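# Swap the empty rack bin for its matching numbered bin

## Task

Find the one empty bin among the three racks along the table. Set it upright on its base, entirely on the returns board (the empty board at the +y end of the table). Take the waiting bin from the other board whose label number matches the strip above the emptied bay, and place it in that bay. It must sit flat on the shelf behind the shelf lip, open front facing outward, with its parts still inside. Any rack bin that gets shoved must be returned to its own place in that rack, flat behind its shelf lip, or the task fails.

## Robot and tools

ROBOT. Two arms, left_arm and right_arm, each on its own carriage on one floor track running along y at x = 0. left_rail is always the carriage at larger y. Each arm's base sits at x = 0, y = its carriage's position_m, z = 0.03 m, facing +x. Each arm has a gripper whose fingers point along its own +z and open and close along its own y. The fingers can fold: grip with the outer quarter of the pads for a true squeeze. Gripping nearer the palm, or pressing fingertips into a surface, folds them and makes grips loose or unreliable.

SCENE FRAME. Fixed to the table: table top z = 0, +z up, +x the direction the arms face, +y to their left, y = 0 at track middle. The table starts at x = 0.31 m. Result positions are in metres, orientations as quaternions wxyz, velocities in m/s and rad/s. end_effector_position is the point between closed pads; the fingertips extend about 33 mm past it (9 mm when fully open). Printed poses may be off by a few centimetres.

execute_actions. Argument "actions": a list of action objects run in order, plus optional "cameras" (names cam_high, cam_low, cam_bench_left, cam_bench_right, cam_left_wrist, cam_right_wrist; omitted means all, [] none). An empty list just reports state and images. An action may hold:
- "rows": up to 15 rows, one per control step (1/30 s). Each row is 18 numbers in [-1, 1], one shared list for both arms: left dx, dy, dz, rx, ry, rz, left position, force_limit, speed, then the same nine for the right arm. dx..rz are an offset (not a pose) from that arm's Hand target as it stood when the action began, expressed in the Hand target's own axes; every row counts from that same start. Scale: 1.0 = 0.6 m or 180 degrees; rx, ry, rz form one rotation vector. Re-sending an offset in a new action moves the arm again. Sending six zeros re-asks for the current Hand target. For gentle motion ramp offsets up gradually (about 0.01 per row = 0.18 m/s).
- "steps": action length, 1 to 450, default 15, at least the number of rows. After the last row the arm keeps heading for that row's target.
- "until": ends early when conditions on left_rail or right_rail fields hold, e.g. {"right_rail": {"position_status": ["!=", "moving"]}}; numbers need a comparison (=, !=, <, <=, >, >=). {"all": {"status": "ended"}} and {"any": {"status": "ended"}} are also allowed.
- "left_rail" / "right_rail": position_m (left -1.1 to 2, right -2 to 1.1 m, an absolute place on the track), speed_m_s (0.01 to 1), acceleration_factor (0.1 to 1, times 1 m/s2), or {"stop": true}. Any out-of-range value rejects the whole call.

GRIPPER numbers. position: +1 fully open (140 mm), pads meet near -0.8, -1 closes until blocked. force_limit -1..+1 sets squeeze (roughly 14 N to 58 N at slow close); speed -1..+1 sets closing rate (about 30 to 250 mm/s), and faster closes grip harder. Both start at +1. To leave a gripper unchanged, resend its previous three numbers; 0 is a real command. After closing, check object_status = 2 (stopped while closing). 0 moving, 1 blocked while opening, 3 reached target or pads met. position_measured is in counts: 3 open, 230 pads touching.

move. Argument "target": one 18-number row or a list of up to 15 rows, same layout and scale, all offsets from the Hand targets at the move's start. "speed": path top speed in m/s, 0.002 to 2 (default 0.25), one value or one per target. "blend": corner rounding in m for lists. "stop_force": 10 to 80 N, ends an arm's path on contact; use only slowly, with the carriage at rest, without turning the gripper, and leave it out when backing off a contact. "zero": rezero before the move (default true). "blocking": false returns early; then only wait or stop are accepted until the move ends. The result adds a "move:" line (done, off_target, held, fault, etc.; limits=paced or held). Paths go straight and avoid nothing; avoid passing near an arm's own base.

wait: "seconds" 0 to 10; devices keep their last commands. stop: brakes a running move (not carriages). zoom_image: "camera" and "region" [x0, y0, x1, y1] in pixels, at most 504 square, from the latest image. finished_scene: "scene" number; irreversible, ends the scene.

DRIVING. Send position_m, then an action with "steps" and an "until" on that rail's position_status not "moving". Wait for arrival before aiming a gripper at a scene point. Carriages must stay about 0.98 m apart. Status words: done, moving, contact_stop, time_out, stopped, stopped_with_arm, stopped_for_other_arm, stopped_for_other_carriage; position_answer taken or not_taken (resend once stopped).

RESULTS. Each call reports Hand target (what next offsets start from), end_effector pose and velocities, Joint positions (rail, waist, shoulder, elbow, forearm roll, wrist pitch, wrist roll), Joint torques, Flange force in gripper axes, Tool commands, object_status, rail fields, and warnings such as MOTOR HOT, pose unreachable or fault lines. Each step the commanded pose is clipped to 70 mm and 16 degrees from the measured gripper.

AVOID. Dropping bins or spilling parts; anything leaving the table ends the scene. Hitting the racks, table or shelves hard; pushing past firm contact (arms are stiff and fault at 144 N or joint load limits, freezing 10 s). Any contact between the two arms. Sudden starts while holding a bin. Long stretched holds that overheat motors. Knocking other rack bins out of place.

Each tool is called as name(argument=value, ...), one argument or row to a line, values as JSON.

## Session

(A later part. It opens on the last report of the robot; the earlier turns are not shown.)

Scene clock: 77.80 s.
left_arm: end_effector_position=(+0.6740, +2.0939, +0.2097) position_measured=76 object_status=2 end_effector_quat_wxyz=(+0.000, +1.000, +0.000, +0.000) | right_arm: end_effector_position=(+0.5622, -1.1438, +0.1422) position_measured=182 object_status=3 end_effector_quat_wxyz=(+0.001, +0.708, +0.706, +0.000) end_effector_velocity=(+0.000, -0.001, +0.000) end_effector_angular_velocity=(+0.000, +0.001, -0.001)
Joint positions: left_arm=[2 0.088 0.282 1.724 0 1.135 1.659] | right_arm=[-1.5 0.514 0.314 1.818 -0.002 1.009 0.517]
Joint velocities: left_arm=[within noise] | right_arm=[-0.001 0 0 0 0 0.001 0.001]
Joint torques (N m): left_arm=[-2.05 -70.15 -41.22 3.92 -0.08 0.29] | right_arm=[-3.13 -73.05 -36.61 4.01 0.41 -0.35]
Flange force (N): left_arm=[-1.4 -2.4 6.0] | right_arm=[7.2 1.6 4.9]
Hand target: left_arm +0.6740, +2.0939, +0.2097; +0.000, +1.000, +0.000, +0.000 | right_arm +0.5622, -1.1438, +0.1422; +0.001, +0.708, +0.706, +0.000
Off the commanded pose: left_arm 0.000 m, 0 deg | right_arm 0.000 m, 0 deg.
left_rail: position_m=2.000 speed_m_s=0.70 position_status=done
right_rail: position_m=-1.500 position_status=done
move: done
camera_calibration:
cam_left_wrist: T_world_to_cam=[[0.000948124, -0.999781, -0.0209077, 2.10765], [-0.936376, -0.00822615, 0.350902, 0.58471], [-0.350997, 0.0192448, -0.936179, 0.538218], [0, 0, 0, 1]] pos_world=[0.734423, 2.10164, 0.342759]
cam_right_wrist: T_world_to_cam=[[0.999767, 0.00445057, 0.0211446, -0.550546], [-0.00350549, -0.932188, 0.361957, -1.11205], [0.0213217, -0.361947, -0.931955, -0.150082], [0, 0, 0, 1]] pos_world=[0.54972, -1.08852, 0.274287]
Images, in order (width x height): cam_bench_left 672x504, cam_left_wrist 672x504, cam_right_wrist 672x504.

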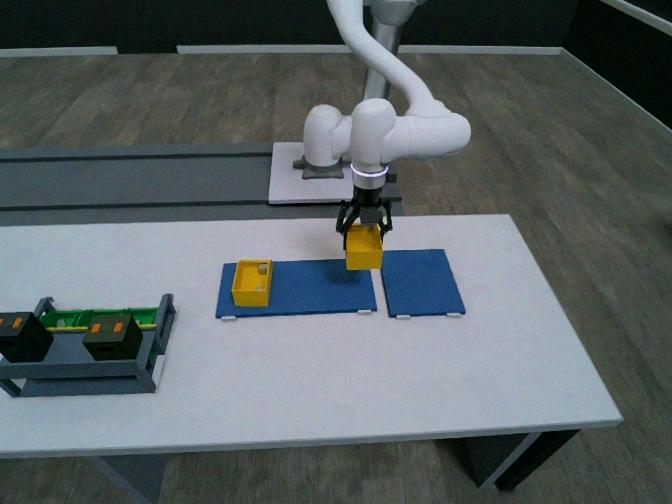

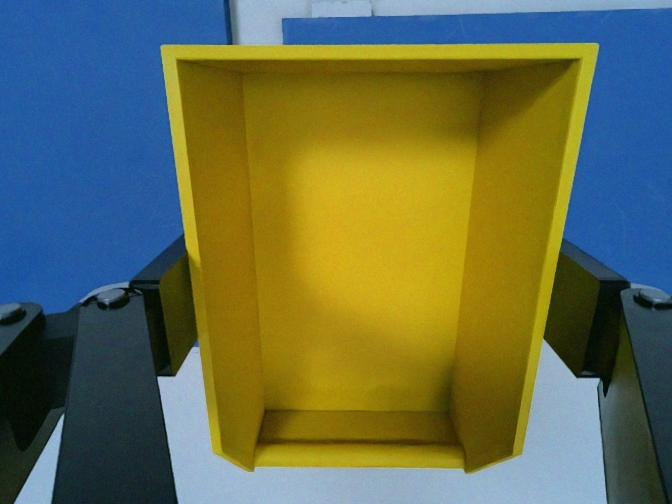

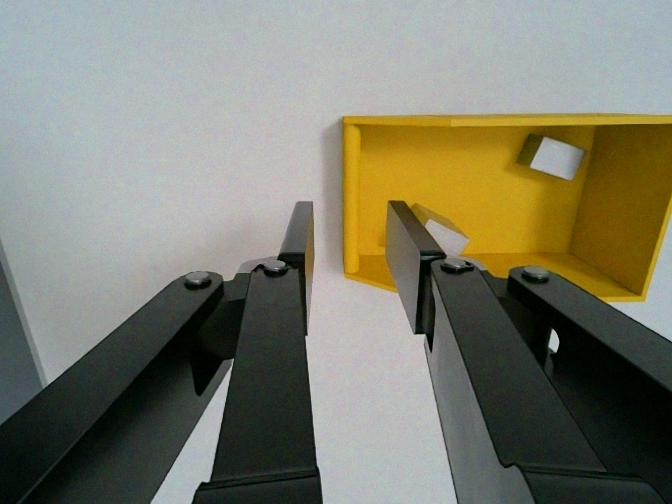

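move(
  target=[
    [0.002,-0.355,0,0,0,0,-1,-0.3,-0.9,-0.0025,0.0075,0,0,0,0,-0.42,0,-0.8],
    [0.002,-0.355,0.2245,0,0,0,-1,-0.3,-0.9,-0.0025,0.0075,0.149,0,0,0,-0.42,0,-0.8],
  ],
  speed=0.12,
  cameras=["cam_right_wrist","cam_bench_left"],
)

zoom_image(
  camera="cam_bench_left",
  region=[340, 150, 500, 340],
)

Scene clock: 82.07 s.
left_arm: end_effector_position=(+0.6752, +2.3069, +0.0751) position_measured=76 object_status=2 end_effector_quat_wxyz=(+0.000, +1.000, +0.000, +0.000) | right_arm: end_effector_position=(+0.5667, -1.1454, +0.0529) position_measured=182 object_status=3 end_effector_quat_wxyz=(+0.001, +0.708, +0.706, +0.000)
Joint positions: left_arm=[2 0.38 0.48 1.711 0 0.95 1.951] | right_arm=[-1.5 0.508 0.407 1.879 -0.002 0.856 0.512]
Joint torques (N m): left_arm=[-1.6 -85.28 -37.01 3.49 -0.03 0.37] | right_arm=[-3.22 -78.09 -32.67 3.78 0.4 -0.35]
Flange force (N): left_arm=[-2.0 -0.9 5.7] | right_arm=[6.7 0.6 5.7]
Hand target: left_arm +0.6752, +2.3069, +0.0750; +0.000, +1.000, +0.000, +0.000 | right_arm +0.5667, -1.1454, +0.0528; +0.001, +0.708, +0.706, +0.000
Off the commanded pose: left_arm 0.000 m, 0 deg | right_arm 0.000 m, 0 deg.
left_rail: position_m=2.000 speed_m_s=0.70 position_status=done
right_rail: position_m=-1.500 position_status=done
move: done
camera_calibration:
cam_right_wrist: T_world_to_cam=[[0.999767, 0.00445281, 0.0211435, -0.553245], [-0.003505, -0.932154, 0.362044, -1.08115], [0.0213211, -0.362034, -0.931921, -0.234177], [0, 0, 0, 1]] pos_world=[0.55432, -1.09012, 0.184887]
Images, in order (width x height): cam_bench_left 672x504, cam_right_wrist 672x504.

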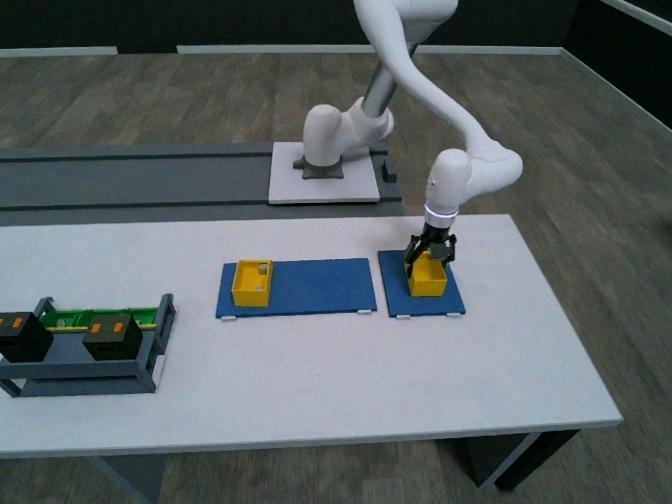

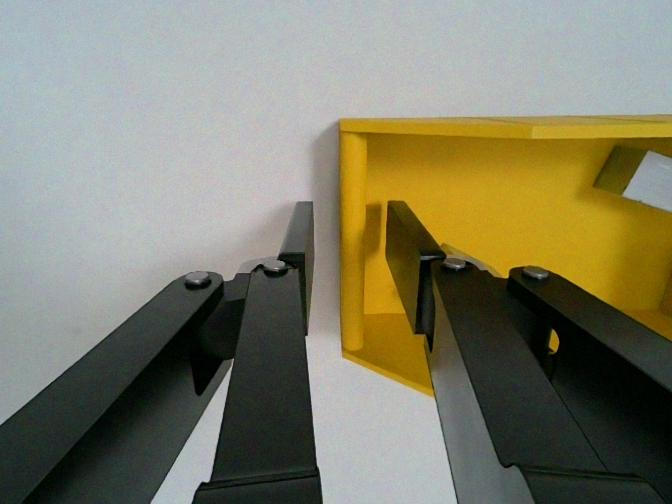

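Scaled by 2.653 from the camera's 672x504 image, which has a finer 960x720 frame.

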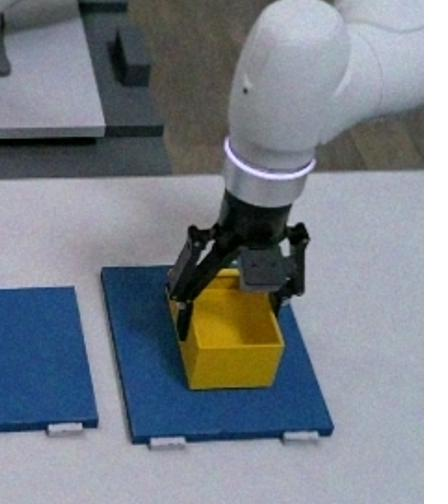

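move(
  target=[0,0,0.025,0,0,0,-1,-0.3,-0.9,0,0,0,0,0,0,-1,0.3,-0.9],
  speed=0.01,
  stop_force=10,
  cameras=["cam_right_wrist"],
)

Scene clock: 83.47 s.
left_arm: end_effector_position=(+0.6752, +2.3069, +0.0696) position_measured=76 object_status=2 end_effector_quat_wxyz=(+0.000, +1.000, +0.000, +0.000) | right_arm: end_effector_position=(+0.5668, -1.1454, +0.0528) position_measured=218 object_status=2 end_effector_quat_wxyz=(+0.001, +0.708, +0.706, +0.000)
Joint positions: left_arm=[2 0.38 0.485 1.715 0 0.942 1.951] | right_arm=[-1.5 0.508 0.407 1.879 -0.002 0.856 0.512]
Joint torques (N m): left_arm=[-1.66 -72.13 -30.71 3.72 -1.66 0.3] | right_arm=[-3.87 -69.99 -29.27 3.49 -0.36 -0.18]
Flange force (N): left_arm=[-5.0 0.3 -13.4] | right_arm=[5.7 -2.2 -6.6]
Hand target: left_arm +0.6752, +2.3069, +0.0696; +0.000, +1.000, +0.000, +0.000 (not the last commanded pose) | right_arm +0.5667, -1.1454, +0.0528; +0.001, +0.708, +0.706, +0.000
Off the commanded pose: left_arm 0.010 m, 0 deg | right_arm 0.000 m, 0 deg.
left_rail: position_m=2.000 speed_m_s=0.70 position_status=done
right_rail: position_m=-1.500 position_status=done
move: contact (left_arm)
camera_calibration:
cam_right_wrist: T_world_to_cam=[[0.999767, 0.00445057, 0.0211446, -0.553248], [-0.00350549, -0.932188, 0.361957, -1.08117], [0.0213217, -0.361947, -0.931955, -0.234076], [0, 0, 0, 1]] pos_world=[0.55432, -1.09012, 0.184887]
Images, in order (width x height): cam_right_wrist 672x504.

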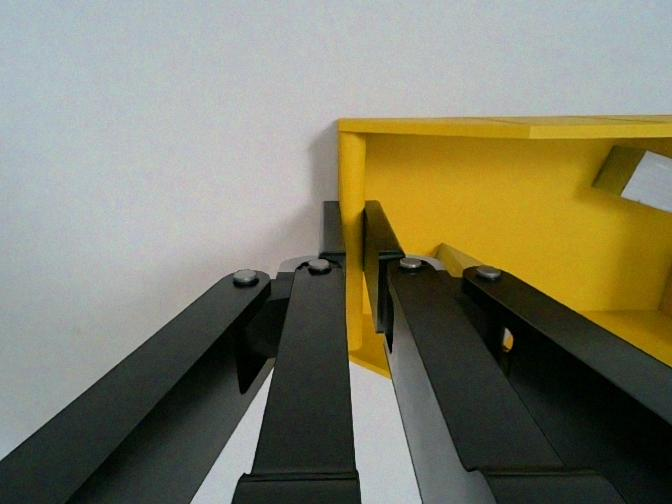

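move(
  target=[
    [0,0,-0.0012,0,0,0,-1,-0.3,-0.9,0,0,-0.02,0,0,0,-1,0.3,-0.9],
    [0,0,-0.0012,0,0,0,1,-0.3,-0.6,0,0,-0.02,0,0,0,-1,0.3,-0.9],
    [0,0,-0.3,0,0,0,1,-0.3,-0.6,0,0,-0.2,0,0,0,-1,0.3,-0.9],
  ],
  speed=[0.02,0.05,0.12],
)

zoom_image(
  camera="cam_bench_right",
  region=[380, 240, 520, 360],
)

Scene clock: 87.27 s.
left_arm: end_effector_position=(+0.6752, +2.3069, +0.2496) position_measured=3 object_status=3 end_effector_quat_wxyz=(+0.000, +1.000, +0.000, +0.000) | right_arm: end_effector_position=(+0.5666, -1.1453, +0.1728) position_measured=218 object_status=2 end_effector_quat_wxyz=(+0.001, +0.708, +0.706, +0.000)
Joint positions: left_arm=[2 0.381 0.35 1.554 0 1.238 1.951] | right_arm=[-1.5 0.508 0.292 1.785 -0.002 1.065 0.512]
Joint torques (N m): left_arm=[-2.3 -77.57 -41.79 4.1 -0.07 0.37] | right_arm=[-3.17 -74.62 -40.31 3.98 -0.14 -0.28]
Flange force (N): left_arm=[-1.5 -2.1 4.4] | right_arm=[6.9 1.0 8.3]
Hand target: left_arm +0.6752, +2.3069, +0.2496; +0.000, +1.000, +0.000, +0.000 | right_arm +0.5666, -1.1453, +0.1728; +0.001, +0.708, +0.706, +0.000
Off the commanded pose: left_arm 0.000 m, 0 deg | right_arm 0.000 m, 0 deg.
left_rail: position_m=2.000 speed_m_s=0.70 position_status=done
right_rail: position_m=-1.500 position_status=done
move: done
camera_calibration:
cam_left_wrist: T_world_to_cam=[[0.0010764, -0.999782, -0.0208482, 2.32142], [-0.936375, -0.00832539, 0.350901, 0.573757], [-0.350998, 0.019144, -0.93618, 0.571998], [0, 0, 0, 1]] pos_world=[0.735524, 2.31474, 0.382559]
cam_right_wrist: T_world_to_cam=[[0.999769, 0.00441515, 0.0210511, -0.555597], [-0.00350467, -0.932188, 0.361957, -1.12442], [0.0212217, -0.361947, -0.931957, -0.122109], [0, 0, 0, 1]] pos_world=[0.55412, -1.08992, 0.304888]

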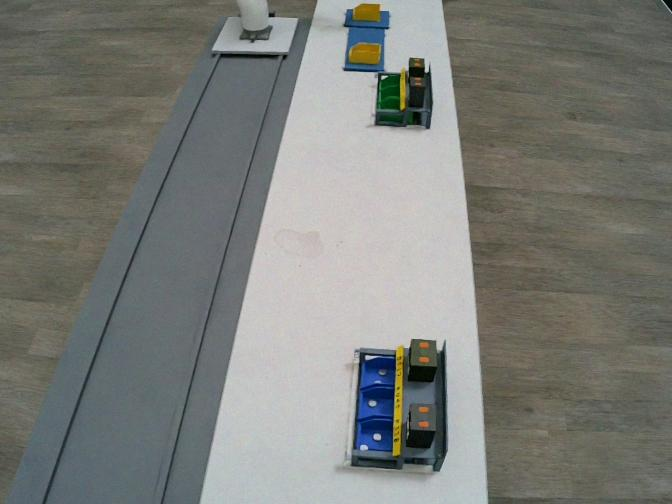

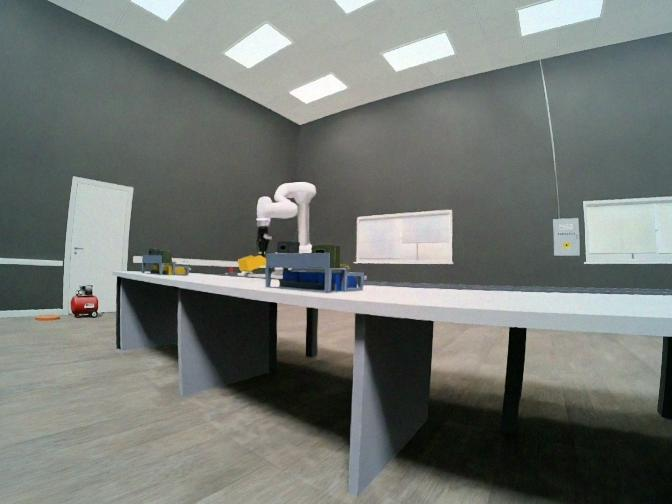

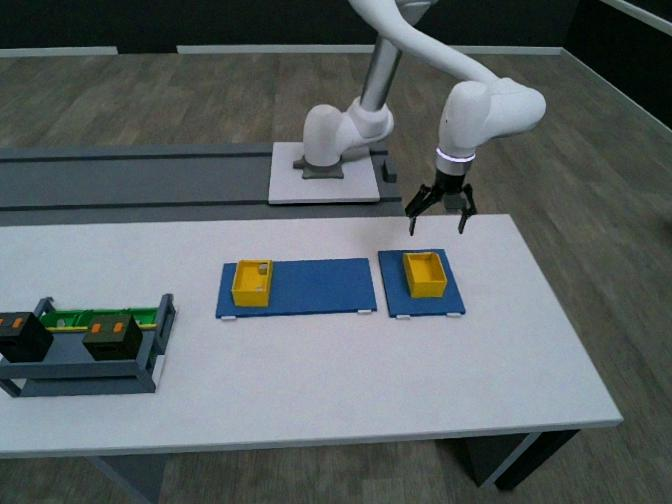

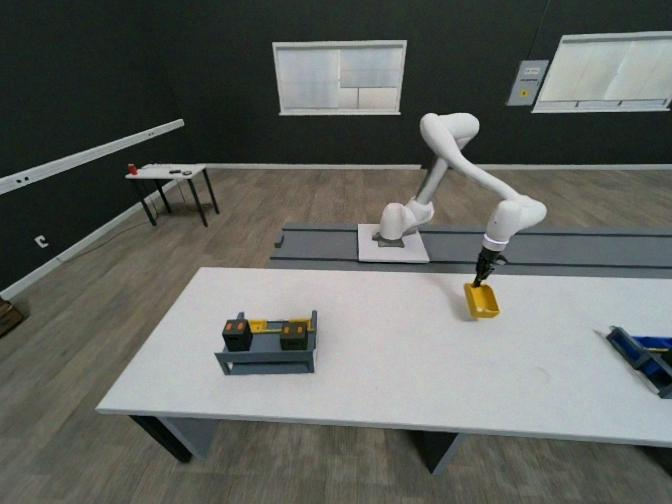

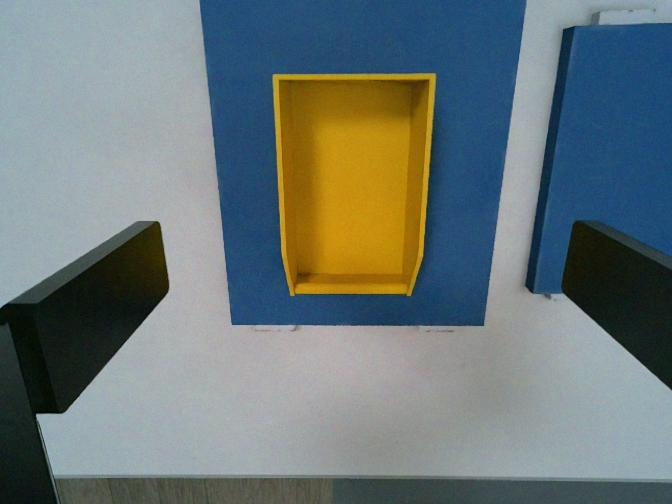

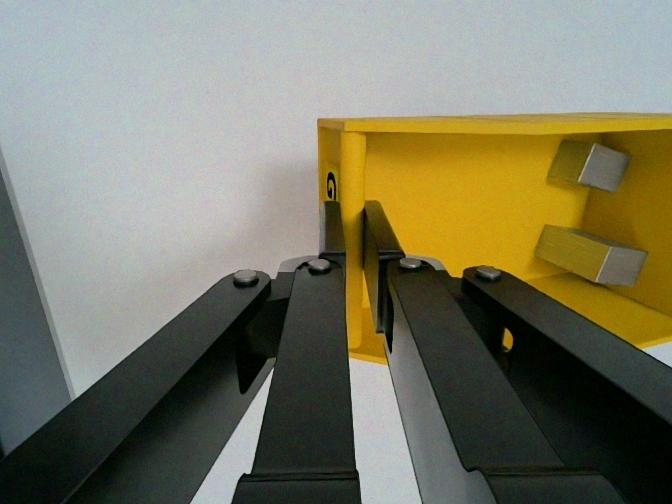

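Scaled by 3.600 from the camera's 672x504 image, which has a finer 960x720 frame.

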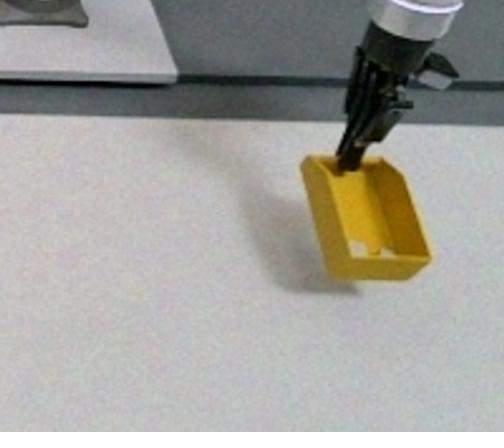

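move(
  target=[
    [0,0,0,0,0,0,1,-0.3,-0.6,0,0,-0.02,0,0,0,-0.98,1,-0.9],
    [0,0,0,0,0,0,1,-0.3,-0.6,0,-0.02,-0.03,-0.11,0,0,-0.98,1,-0.9],
  ],
  speed=0.08,
)

zoom_image(
  camera="cam_bench_right",
  region=[380, 240, 520, 360],
)

zoom_image(
  camera="cam_low",
  region=[200, 200, 300, 300],
)

Scene clock: 91.33 s.
left_arm: end_effector_position=(+0.6752, +2.3069, +0.2496) position_measured=3 object_status=3 end_effector_quat_wxyz=(+0.000, +1.000, +0.000, +0.000) | right_arm: end_effector_position=(+0.5546, -1.1453, +0.1908) position_measured=219 object_status=2 end_effector_quat_wxyz=(+0.122, +0.697, +0.696, +0.121)
Joint positions: left_arm=[2 0.381 0.35 1.554 0 1.238 1.951] | right_arm=[-1.5 0.617 0.145 1.977 -0.292 0.757 0.806]
Joint torques (N m): left_arm=[-1.97 -78.14 -42.06 4.02 -0.11 0.29] | right_arm=[-2.58 -57.68 -39.88 2.96 -0.98 -0.32]
Flange force (N): left_arm=[-1.1 -2.0 4.8] | right_arm=[6.3 -3.5 7.7]
Hand target: left_arm +0.6752, +2.3069, +0.2496; +0.000, +1.000, +0.000, +0.000 | right_arm +0.5546, -1.1453, +0.1908; +0.122, +0.697, +0.696, +0.121
Off the commanded pose: left_arm 0.000 m, 0 deg | right_arm 0.000 m, 0 deg.
left_rail: position_m=2.000 speed_m_s=0.70 position_status=done
right_rail: position_m=-1.500 position_status=done
move: done
camera_calibration:
cam_left_wrist: T_world_to_cam=[[0.0010764, -0.999782, -0.0208482, 2.32142], [-0.936375, -0.00832539, 0.350901, 0.573757], [-0.350998, 0.019144, -0.93618, 0.571998], [0, 0, 0, 1]] pos_world=[0.735524, 2.31474, 0.382559]
cam_right_wrist: T_world_to_cam=[[0.933502, 0.00498955, 0.358536, -0.57098], [-0.125714, -0.931882, 0.340282, -1.05873], [0.335811, -0.362727, -0.869287, -0.292396], [0, 0, 0, 1]] pos_world=[0.498105, -1.08982, 0.310807]

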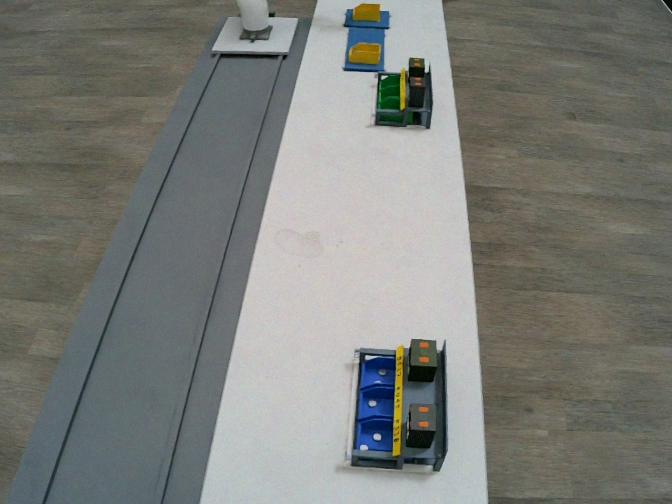

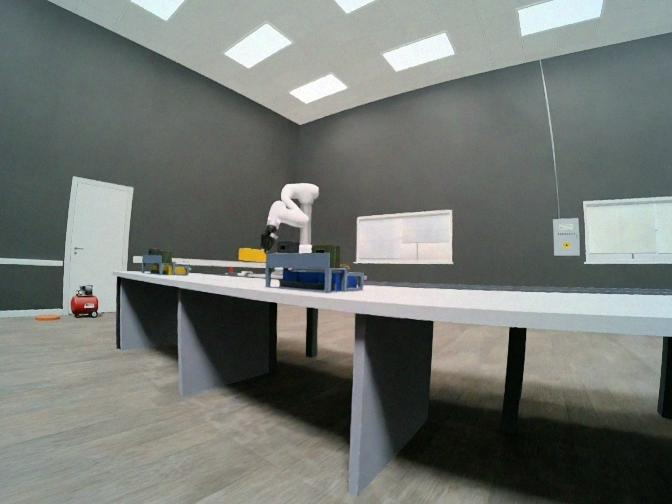

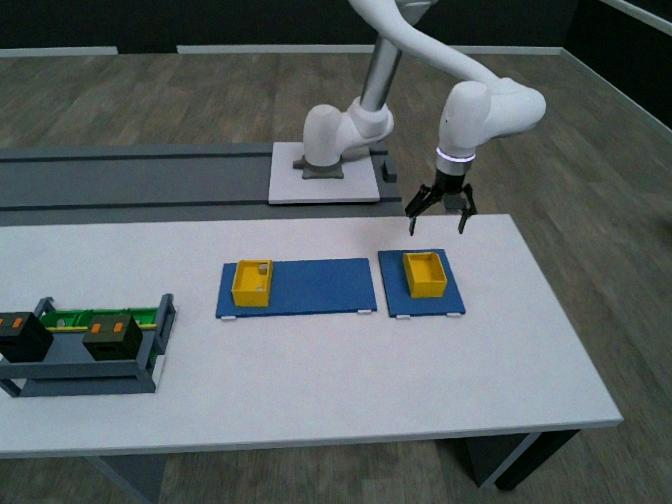

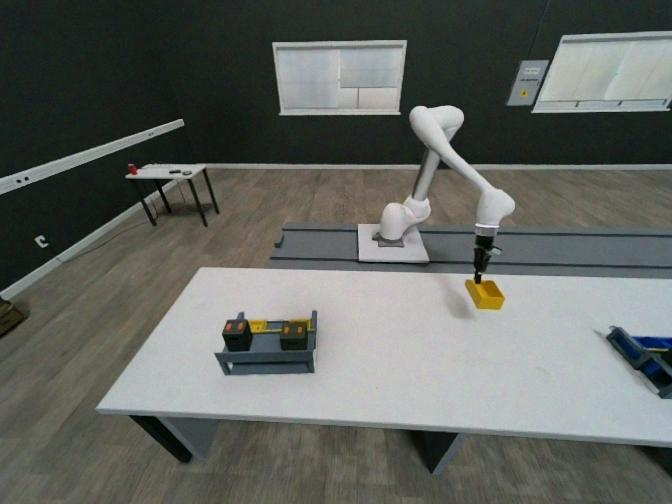

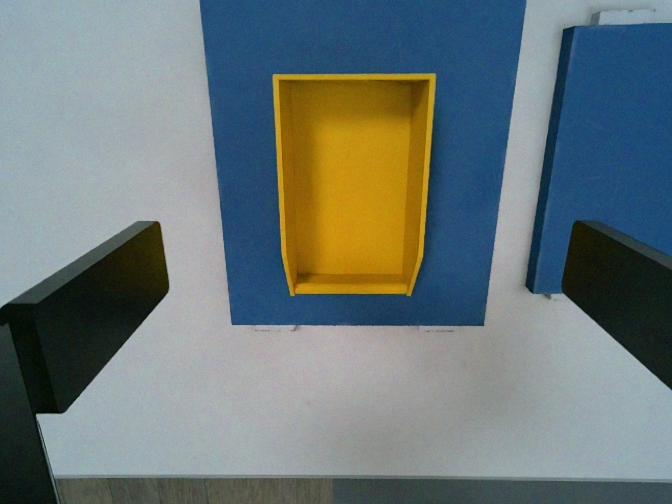

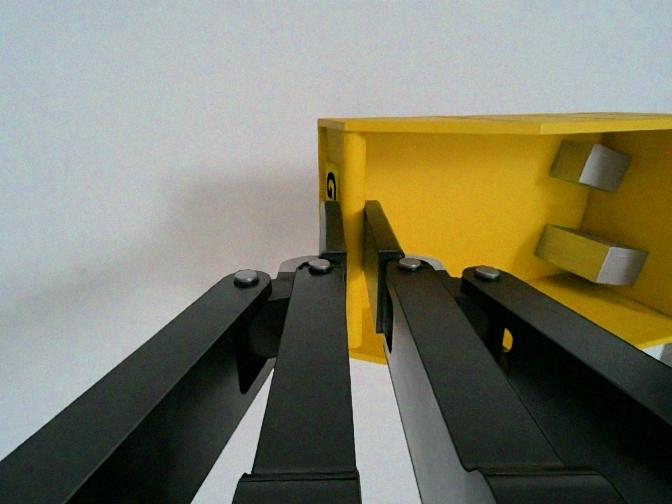

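Scaled by 3.600 from the camera's 672x504 image, which has a finer 960x720 frame.

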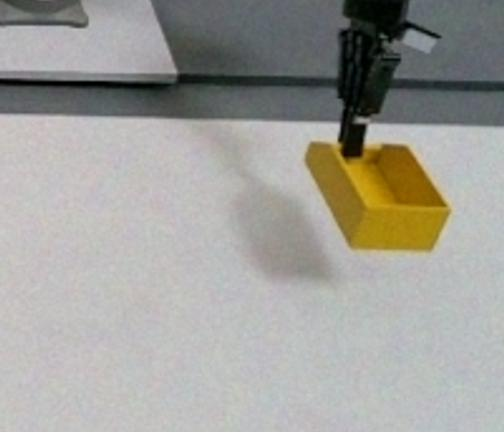

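Scaled by 5.040 from the camera's 672x504 image, which has a finer 960x720 frame.

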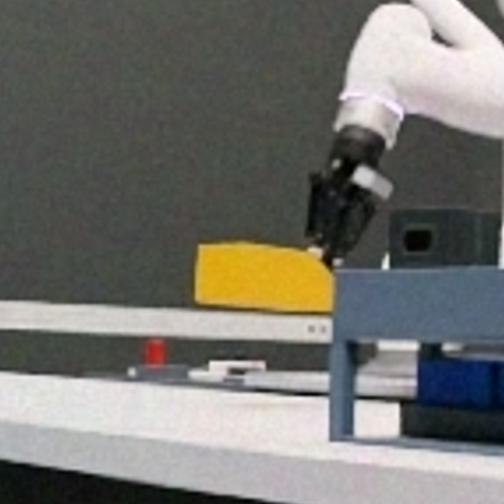

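execute_actions(
  actions=[
    {"right_rail":{"position_m":-2.0},"steps":150,"until":{"right_rail":{"position_status":["!=","moving"]}}},
  ],
  cameras=[],
)

move(
  target=[0,0,0,0,0,0,1,-0.3,-0.6,-0.84,-0.108,0.032,0.0388,0.0071,-0.024,-0.98,1,-0.9],
  speed=0.15,
  cameras=["cam_right_wrist","cam_bench_right"],
)

zoom_image(
  camera="cam_bench_right",
  region=[200, 250, 340, 390],
)

Scene clock: 95.53 s.
left_arm: end_effector_position=(+0.6752, +2.3069, +0.2496) position_measured=3 object_status=3 end_effector_quat_wxyz=(+0.000, +1.000, +0.000, +0.000) | right_arm: end_effector_position=(+0.5546, -1.6451, +0.1908) position_measured=219 object_status=2 end_effector_quat_wxyz=(+0.122, +0.697, +0.696, +0.121)
Joint positions: left_arm=[2 0.38 0.35 1.554 0 1.238 1.951] | right_arm=[-2 0.617 0.145 1.977 -0.292 0.757 0.806]
Joint torques (N m): left_arm=[-1.68 -77.65 -42.05 4.07 -0.07 0.33] | right_arm=[-3.21 -58.09 -40.09 3.03 -1.04 -0.35]
Flange force (N): left_arm=[-1.6 -1.3 4.5] | right_arm=[7.4 -4.2 8.0]
Hand target: left_arm +0.6752, +2.3069, +0.2496; +0.000, +1.000, +0.000, +0.000 | right_arm +0.5546, -1.6451, +0.1908; +0.122, +0.697, +0.696, +0.121
Tool commands: left_gripper/position=+1.0 left_gripper/force_limit=-0.3 left_gripper/speed=-0.6 right_gripper/position=-0.98 right_gripper/force_limit=+1.0 right_gripper/speed=-0.9
Off the commanded pose: left_arm 0.000 m, 0 deg | right_arm 0.000 m, 0 deg.
left_rail: position_m=2.000 speed_m_s=0.70 position_status=done
right_rail: position_m=-2.000 position_status=done
No camera images: "cameras" was empty.

Scene clock: 99.30 s.
left_arm: end_effector_position=(+0.6752, +2.3069, +0.2496) position_measured=3 object_status=3 end_effector_quat_wxyz=(+0.000, +1.000, +0.000, +0.000) | right_arm: end_effector_position=(+0.4989, -2.1490, +0.1513) position_measured=219 object_status=2 end_effector_quat_wxyz=(+0.076, +0.675, +0.729, +0.082)
Joint positions: left_arm=[2 0.38 0.35 1.554 0 1.238 1.951] | right_arm=[-2 -0.425 -0.004 2.199 0.156 0.754 -0.604]
Joint torques (N m): left_arm=[-1.8 -77.56 -42 4 -0.09 0.36] | right_arm=[-3.47 -40.14 -38.86 4.4 -0.93 -0.29]
Flange force (N): left_arm=[-1.7 -1.4 4.6] | right_arm=[6.4 4.9 9.3]
Hand target: left_arm +0.6752, +2.3069, +0.2496; +0.000, +1.000, +0.000, +0.000 | right_arm +0.4989, -2.1490, +0.1513; +0.076, +0.675, +0.729, +0.082
Off the commanded pose: left_arm 0.000 m, 0 deg | right_arm 0.000 m, 0 deg.
left_rail: position_m=2.000 speed_m_s=0.70 position_status=done
right_rail: position_m=-2.000 position_status=done
move: done
camera_calibration:
cam_right_wrist: T_world_to_cam=[[0.966843, 0.0808692, 0.242228, -0.33582], [-0.0100541, -0.935745, 0.352534, -2.05554], [0.255173, -0.343281, -0.903905, -0.584835], [0, 0, 0, 1]] pos_world=[0.453253, -2.09706, 0.277357]
Images, in order (width x height): cam_bench_right 672x504, cam_right_wrist 672x504.

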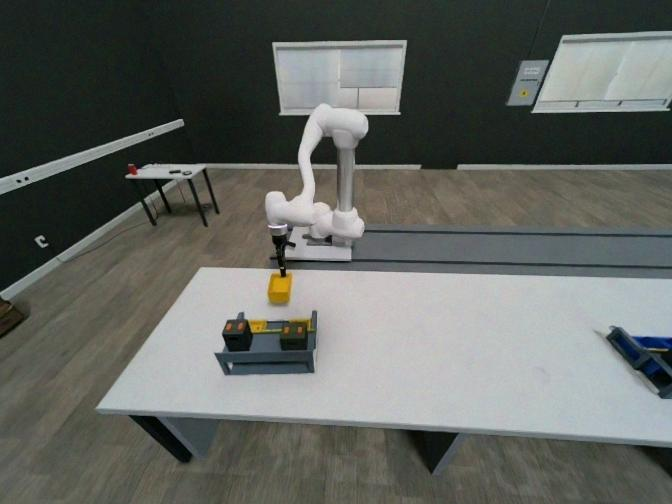

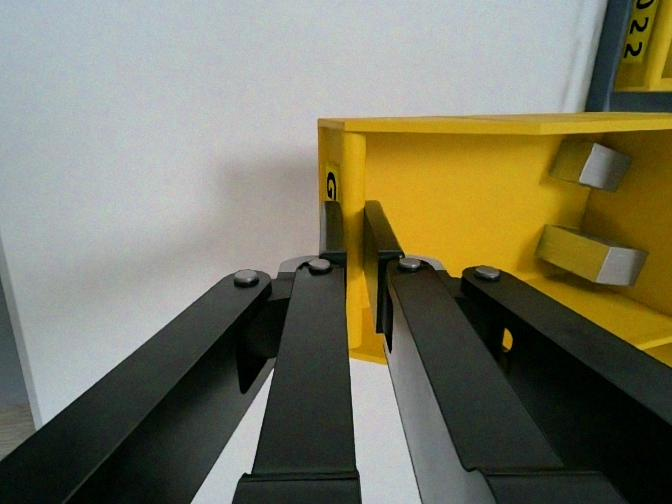

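Scaled by 3.600 from the camera's 672x504 image, which has a finer 960x720 frame.

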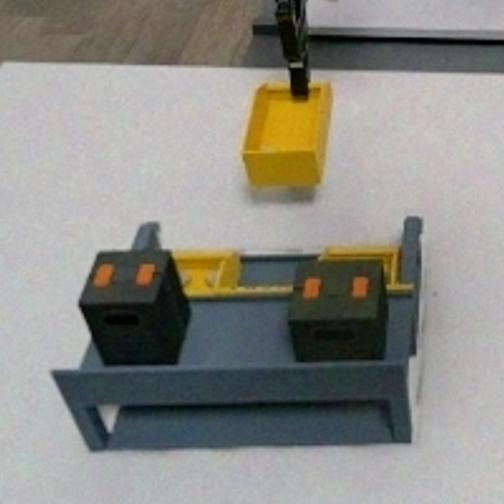

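move(
  target=[
    [0,0,0,0,0,0,1,-0.3,-0.6,0,0.0391,0.0624,0,0,0,-0.98,1,-0.9],
    [0,0,0,0,0,0,1,-0.3,-0.6,0.0007,0.1052,0.1185,0,0,0,-0.98,1,-0.9],
    [0,0,0,0,0,0,1,-0.3,-0.6,0.0015,0.1915,0.1535,0,0,0,-0.98,1,-0.9],
  ],
  speed=0.06,
  blend=[0.01,0.01,0],
  cameras=["cam_right_wrist","cam_bench_right"],
)

zoom_image(
  camera="cam_bench_right",
  region=[210, 280, 330, 380],
)

Scene clock: 103.33 s.
left_arm: end_effector_position=(+0.6752, +2.3069, +0.2496) position_measured=3 object_status=3 end_effector_quat_wxyz=(+0.000, +1.000, +0.000, +0.000) | right_arm: end_effector_position=(+0.6310, -2.1381, +0.0871) position_measured=219 object_status=2 end_effector_quat_wxyz=(+0.076, +0.675, +0.729, +0.082)
Joint positions: left_arm=[2 0.38 0.35 1.554 0 1.238 1.951] | right_arm=[-2 -0.312 0.255 2.042 0.14 0.641 -0.492]
Joint torques (N m): left_arm=[-2.52 -77.85 -42.14 4.07 -0.09 0.38] | right_arm=[-3.12 -66.18 -35.91 4.04 -0.93 -0.33]
Flange force (N): left_arm=[-1.7 -2.4 4.9] | right_arm=[4.8 3.8 10.5]
Hand target: left_arm +0.6752, +2.3069, +0.2496; +0.000, +1.000, +0.000, +0.000 | right_arm +0.6310, -2.1381, +0.0871; +0.076, +0.675, +0.729, +0.082
Off the commanded pose: left_arm 0.000 m, 0 deg | right_arm 0.000 m, 0 deg.
left_rail: position_m=2.000 speed_m_s=0.70 position_status=done
right_rail: position_m=-2.000 position_status=done
move: done
camera_calibration:
cam_right_wrist: T_world_to_cam=[[0.966845, 0.0808671, 0.242221, -0.44885], [-0.0100774, -0.935713, 0.352619, -2.02128], [0.255164, -0.343369, -0.903874, -0.673109], [0, 0, 0, 1]] pos_world=[0.585353, -2.08616, 0.213057]
Images, in order (width x height): cam_bench_right 672x504, cam_right_wrist 672x504.

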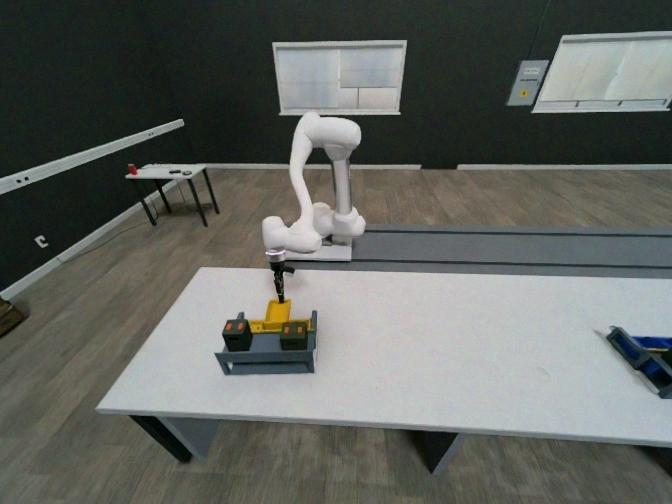

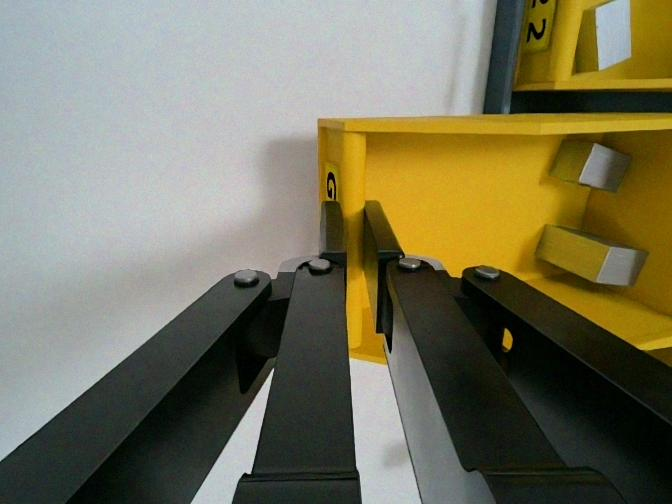

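Scaled by 4.200 from the camera's 672x504 image, which has a finer 960x720 frame.

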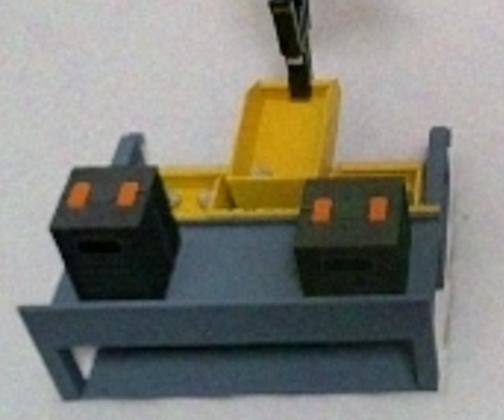

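move(
  target=[
    [0,0,0,0,0,0,1,-0.3,-0.6,0.0004,0.0955,0.0327,0,0,0,-0.98,1,-0.9],
    [0,0,0,0,0,0,1,-0.3,-0.6,0.001,0.1793,0.0555,0,0,0,-0.98,1,-0.9],
  ],
  speed=0.03,
  stop_force=15,
  cameras=["cam_right_wrist","cam_bench_right"],
)

zoom_image(
  camera="cam_bench_right",
  region=[210, 280, 330, 380],
)

Scene clock: 108.17 s.
left_arm: end_effector_position=(+0.6752, +2.3069, +0.2496) position_measured=3 object_status=3 end_effector_quat_wxyz=(+0.000, +1.000, +0.000, +0.000) | right_arm: end_effector_position=(+0.7429, -2.1290, +0.0786) position_measured=219 object_status=2 end_effector_quat_wxyz=(+0.076, +0.675, +0.729, +0.082)
Joint positions: left_arm=[2 0.38 0.35 1.554 0 1.238 1.951] | right_arm=[-2 -0.249 0.406 1.839 0.111 0.686 -0.404]
Joint torques (N m): left_arm=[-1.99 -77.46 -42.06 4.01 -0.06 0.31] | right_arm=[-2.39 -83.19 -37.41 4.15 -1.04 -0.34]
Flange force (N): left_arm=[-2.1 -1.6 4.6] | right_arm=[3.2 2.5 9.5]
Hand target: left_arm +0.6752, +2.3069, +0.2496; +0.000, +1.000, +0.000, +0.000 | right_arm +0.7429, -2.1290, +0.0786; +0.076, +0.675, +0.729, +0.082
Off the commanded pose: left_arm 0.000 m, 0 deg | right_arm 0.000 m, 0 deg.
left_rail: position_m=2.000 speed_m_s=0.70 position_status=done
right_rail: position_m=-2.000 position_status=done
move: done
camera_calibration:
cam_right_wrist: T_world_to_cam=[[0.966843, 0.0808692, 0.242228, -0.555713], [-0.0100541, -0.935745, 0.352534, -2.0087], [0.255173, -0.343281, -0.903905, -0.706035], [0, 0, 0, 1]] pos_world=[0.697253, -2.07706, 0.204557]
Images, in order (width x height): cam_bench_right 672x504, cam_right_wrist 672x504.

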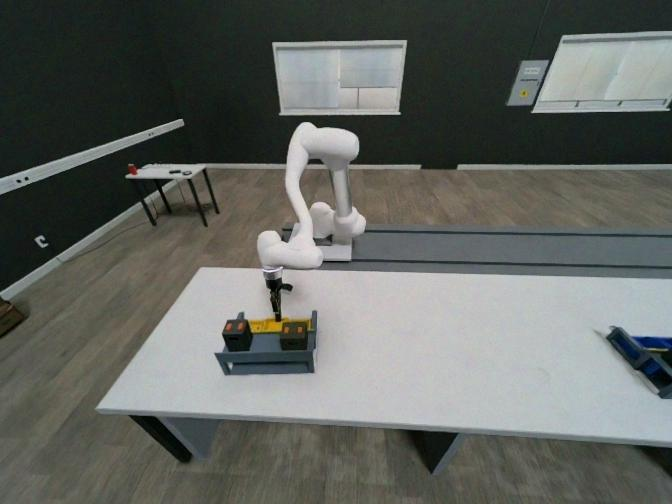

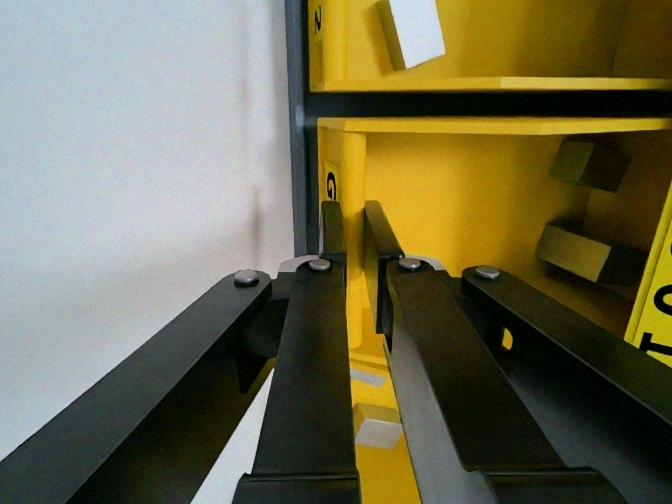

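Scaled by 4.200 from the camera's 672x504 image, which has a finer 960x720 frame.

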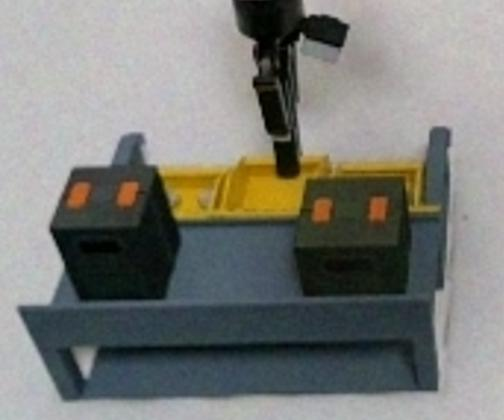

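move(
  target=[
    [0,0,0,0,0,0,1,-0.3,-0.6,0,-0.0102,0.0268,-0.038,0,0,-0.98,1,-0.9],
    [0,0,0,0,0,0,1,-0.3,-0.6,0,-0.0128,0.0382,-0.038,0,0,-0.98,1,-0.9],
  ],
  speed=0.02,
  stop_force=20,
  cameras=["cam_right_wrist","cam_bench_right"],
)

Scene clock: 112.13 s.
left_arm: end_effector_position=(+0.6752, +2.3069, +0.2496) position_measured=3 object_status=3 end_effector_quat_wxyz=(+0.000, +1.000, +0.000, +0.000) | right_arm: end_effector_position=(+0.7408, -2.1293, +0.0588) position_measured=219 object_status=2 end_effector_quat_wxyz=(+0.117, +0.670, +0.723, +0.125)
Joint positions: left_arm=[2 0.38 0.35 1.554 0 1.238 1.951] | right_arm=[-2 -0.269 0.391 1.937 0.238 0.5 -0.537]
Joint torques (N m): left_arm=[-2.2 -77.78 -42.18 4.05 -0.05 0.29] | right_arm=[-4.77 -56.88 -22.83 2.94 0.07 -0.28]
Flange force (N): left_arm=[-2.0 -1.9 4.4] | right_arm=[8.0 9.0 -21.3]
Hand target: left_arm +0.6752, +2.3069, +0.2496; +0.000, +1.000, +0.000, +0.000 | right_arm +0.7408, -2.1292, +0.0587; +0.117, +0.670, +0.723, +0.125 (not the last commanded pose)
Off the commanded pose: left_arm 0.000 m, 0 deg | right_arm 0.004 m, 0 deg.
left_rail: position_m=2.000 speed_m_s=0.70 position_status=done
right_rail: position_m=-2.000 position_status=done
move: contact (right_arm); path passed 1 of 2 targets
camera_calibration:
cam_right_wrist: T_world_to_cam=[[0.930902, 0.078314, 0.356775, -0.534507], [-0.0515466, -0.938806, 0.340568, -1.97711], [0.361614, -0.335426, -0.869899, -0.787595], [0, 0, 0, 1]] pos_world=[0.680466, -2.07844, 0.178912]
Images, in order (width x height): cam_bench_right 672x504, cam_right_wrist 672x504.

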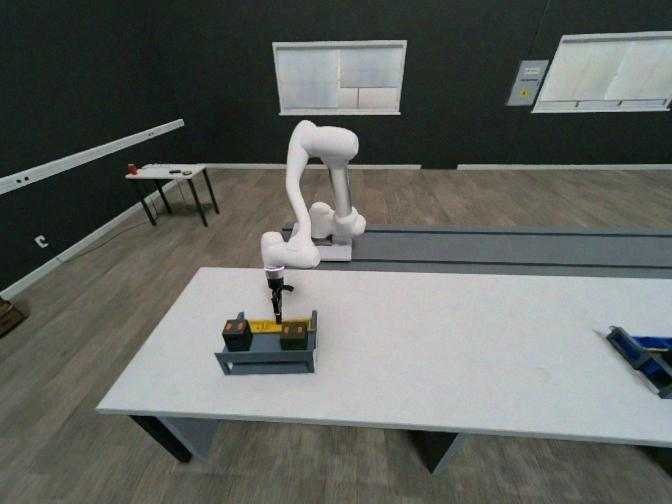

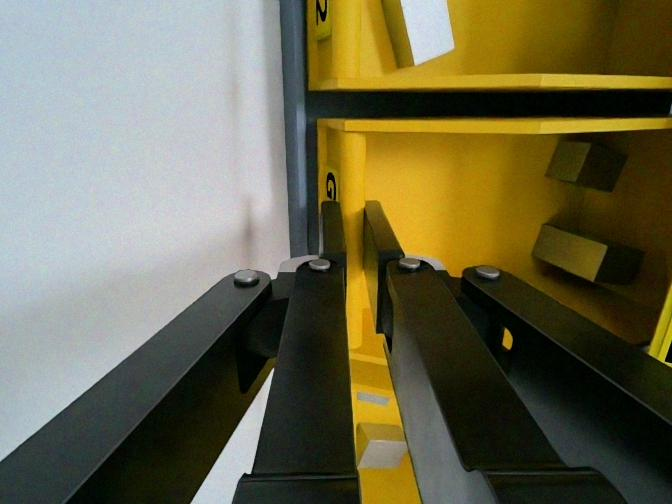

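move(
  target=[
    [0,0,0,0,0,0,1,-0.3,-0.6,0,0,-0.001,0,0,0,-0.98,1,-0.9],
    [0,0,0,0,0,0,1,-0.3,-0.6,0,0,-0.001,0,0,0,-0.45,1,-0.9],
    [0,0,0,0,0,0,1,-0.3,-0.6,0,0,-0.2,0,0,0,-0.45,1,-0.9],
  ],
  speed=[0.02,0.04,0.08],
  cameras=["cam_right_wrist","cam_bench_right"],
)

zoom_image(
  camera="cam_bench_right",
  region=[210, 280, 330, 380],
)

Scene clock: 115.77 s.
left_arm: end_effector_position=(+0.6752, +2.3069, +0.2496) position_measured=3 object_status=3 end_effector_quat_wxyz=(+0.000, +1.000, +0.000, +0.000) | right_arm: end_effector_position=(+0.7004, -2.1322, +0.1717) position_measured=186 object_status=3 end_effector_quat_wxyz=(+0.117, +0.670, +0.723, +0.125)
Joint positions: left_arm=[2 0.38 0.35 1.554 0 1.238 1.951] | right_arm=[-2 -0.291 0.218 1.926 0.192 0.683 -0.497]
Joint torques (N m): left_arm=[-1.63 -77.61 -42.05 4.1 -0.12 0.3] | right_arm=[-3.02 -63.33 -37.82 4.35 -0.47 -0.31]
Flange force (N): left_arm=[-1.8 -1.1 4.5] | right_arm=[4.5 3.9 5.8]
Hand target: left_arm +0.6752, +2.3069, +0.2496; +0.000, +1.000, +0.000, +0.000 | right_arm +0.7004, -2.1322, +0.1717; +0.117, +0.670, +0.723, +0.125
Off the commanded pose: left_arm 0.000 m, 0 deg | right_arm 0.000 m, 0 deg.
left_rail: position_m=2.000 speed_m_s=0.70 position_status=done
right_rail: position_m=-2.000 position_status=done
move: done
camera_calibration:
cam_right_wrist: T_world_to_cam=[[0.931013, 0.0782126, 0.356507, -0.537027], [-0.051504, -0.938843, 0.340471, -2.02041], [0.361334, -0.335344, -0.870047, -0.675403], [0, 0, 0, 1]] pos_world=[0.639965, -2.08134, 0.291713]
Images, in order (width x height): cam_bench_right 672x504, cam_right_wrist 672x504.

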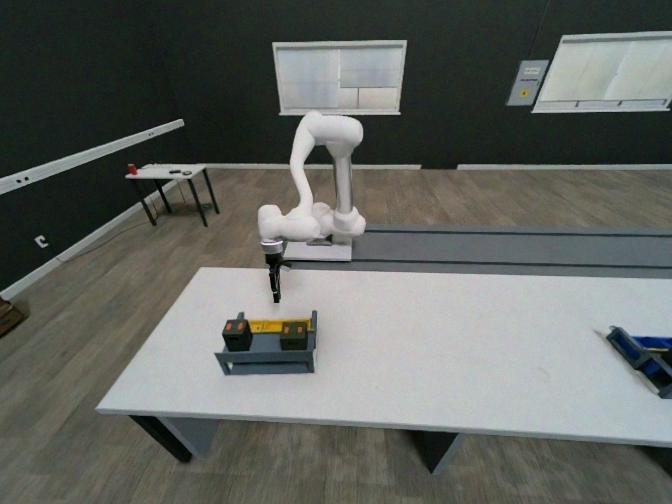

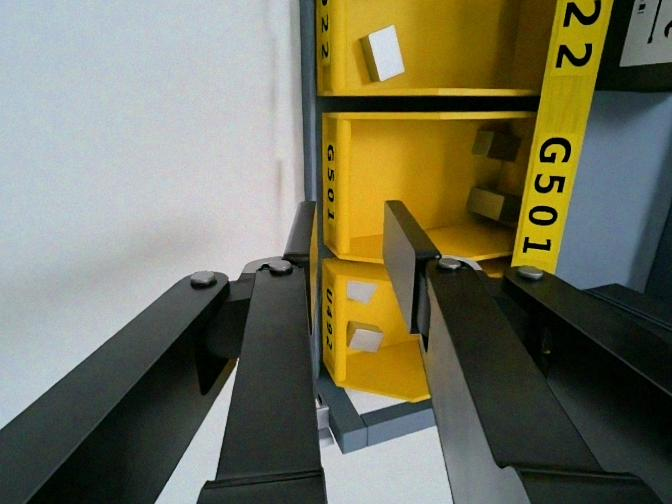

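Scaled by 4.200 from the camera's 672x504 image, which has a finer 960x720 frame.

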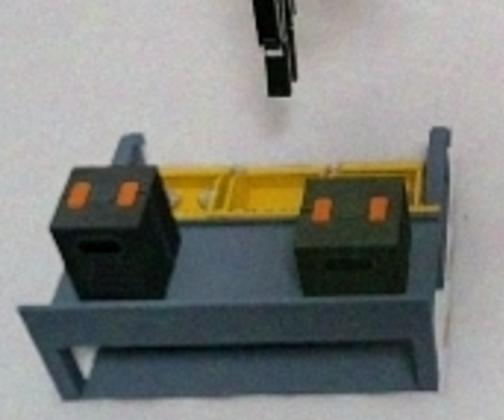

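zoom_image(
  camera="cam_right_wrist",
  region=[290, 60, 450, 440],
)

Scaled by 1.326 from the camera's 672x504 image, which has a finer 960x720 frame.

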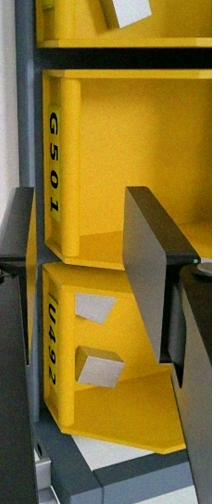

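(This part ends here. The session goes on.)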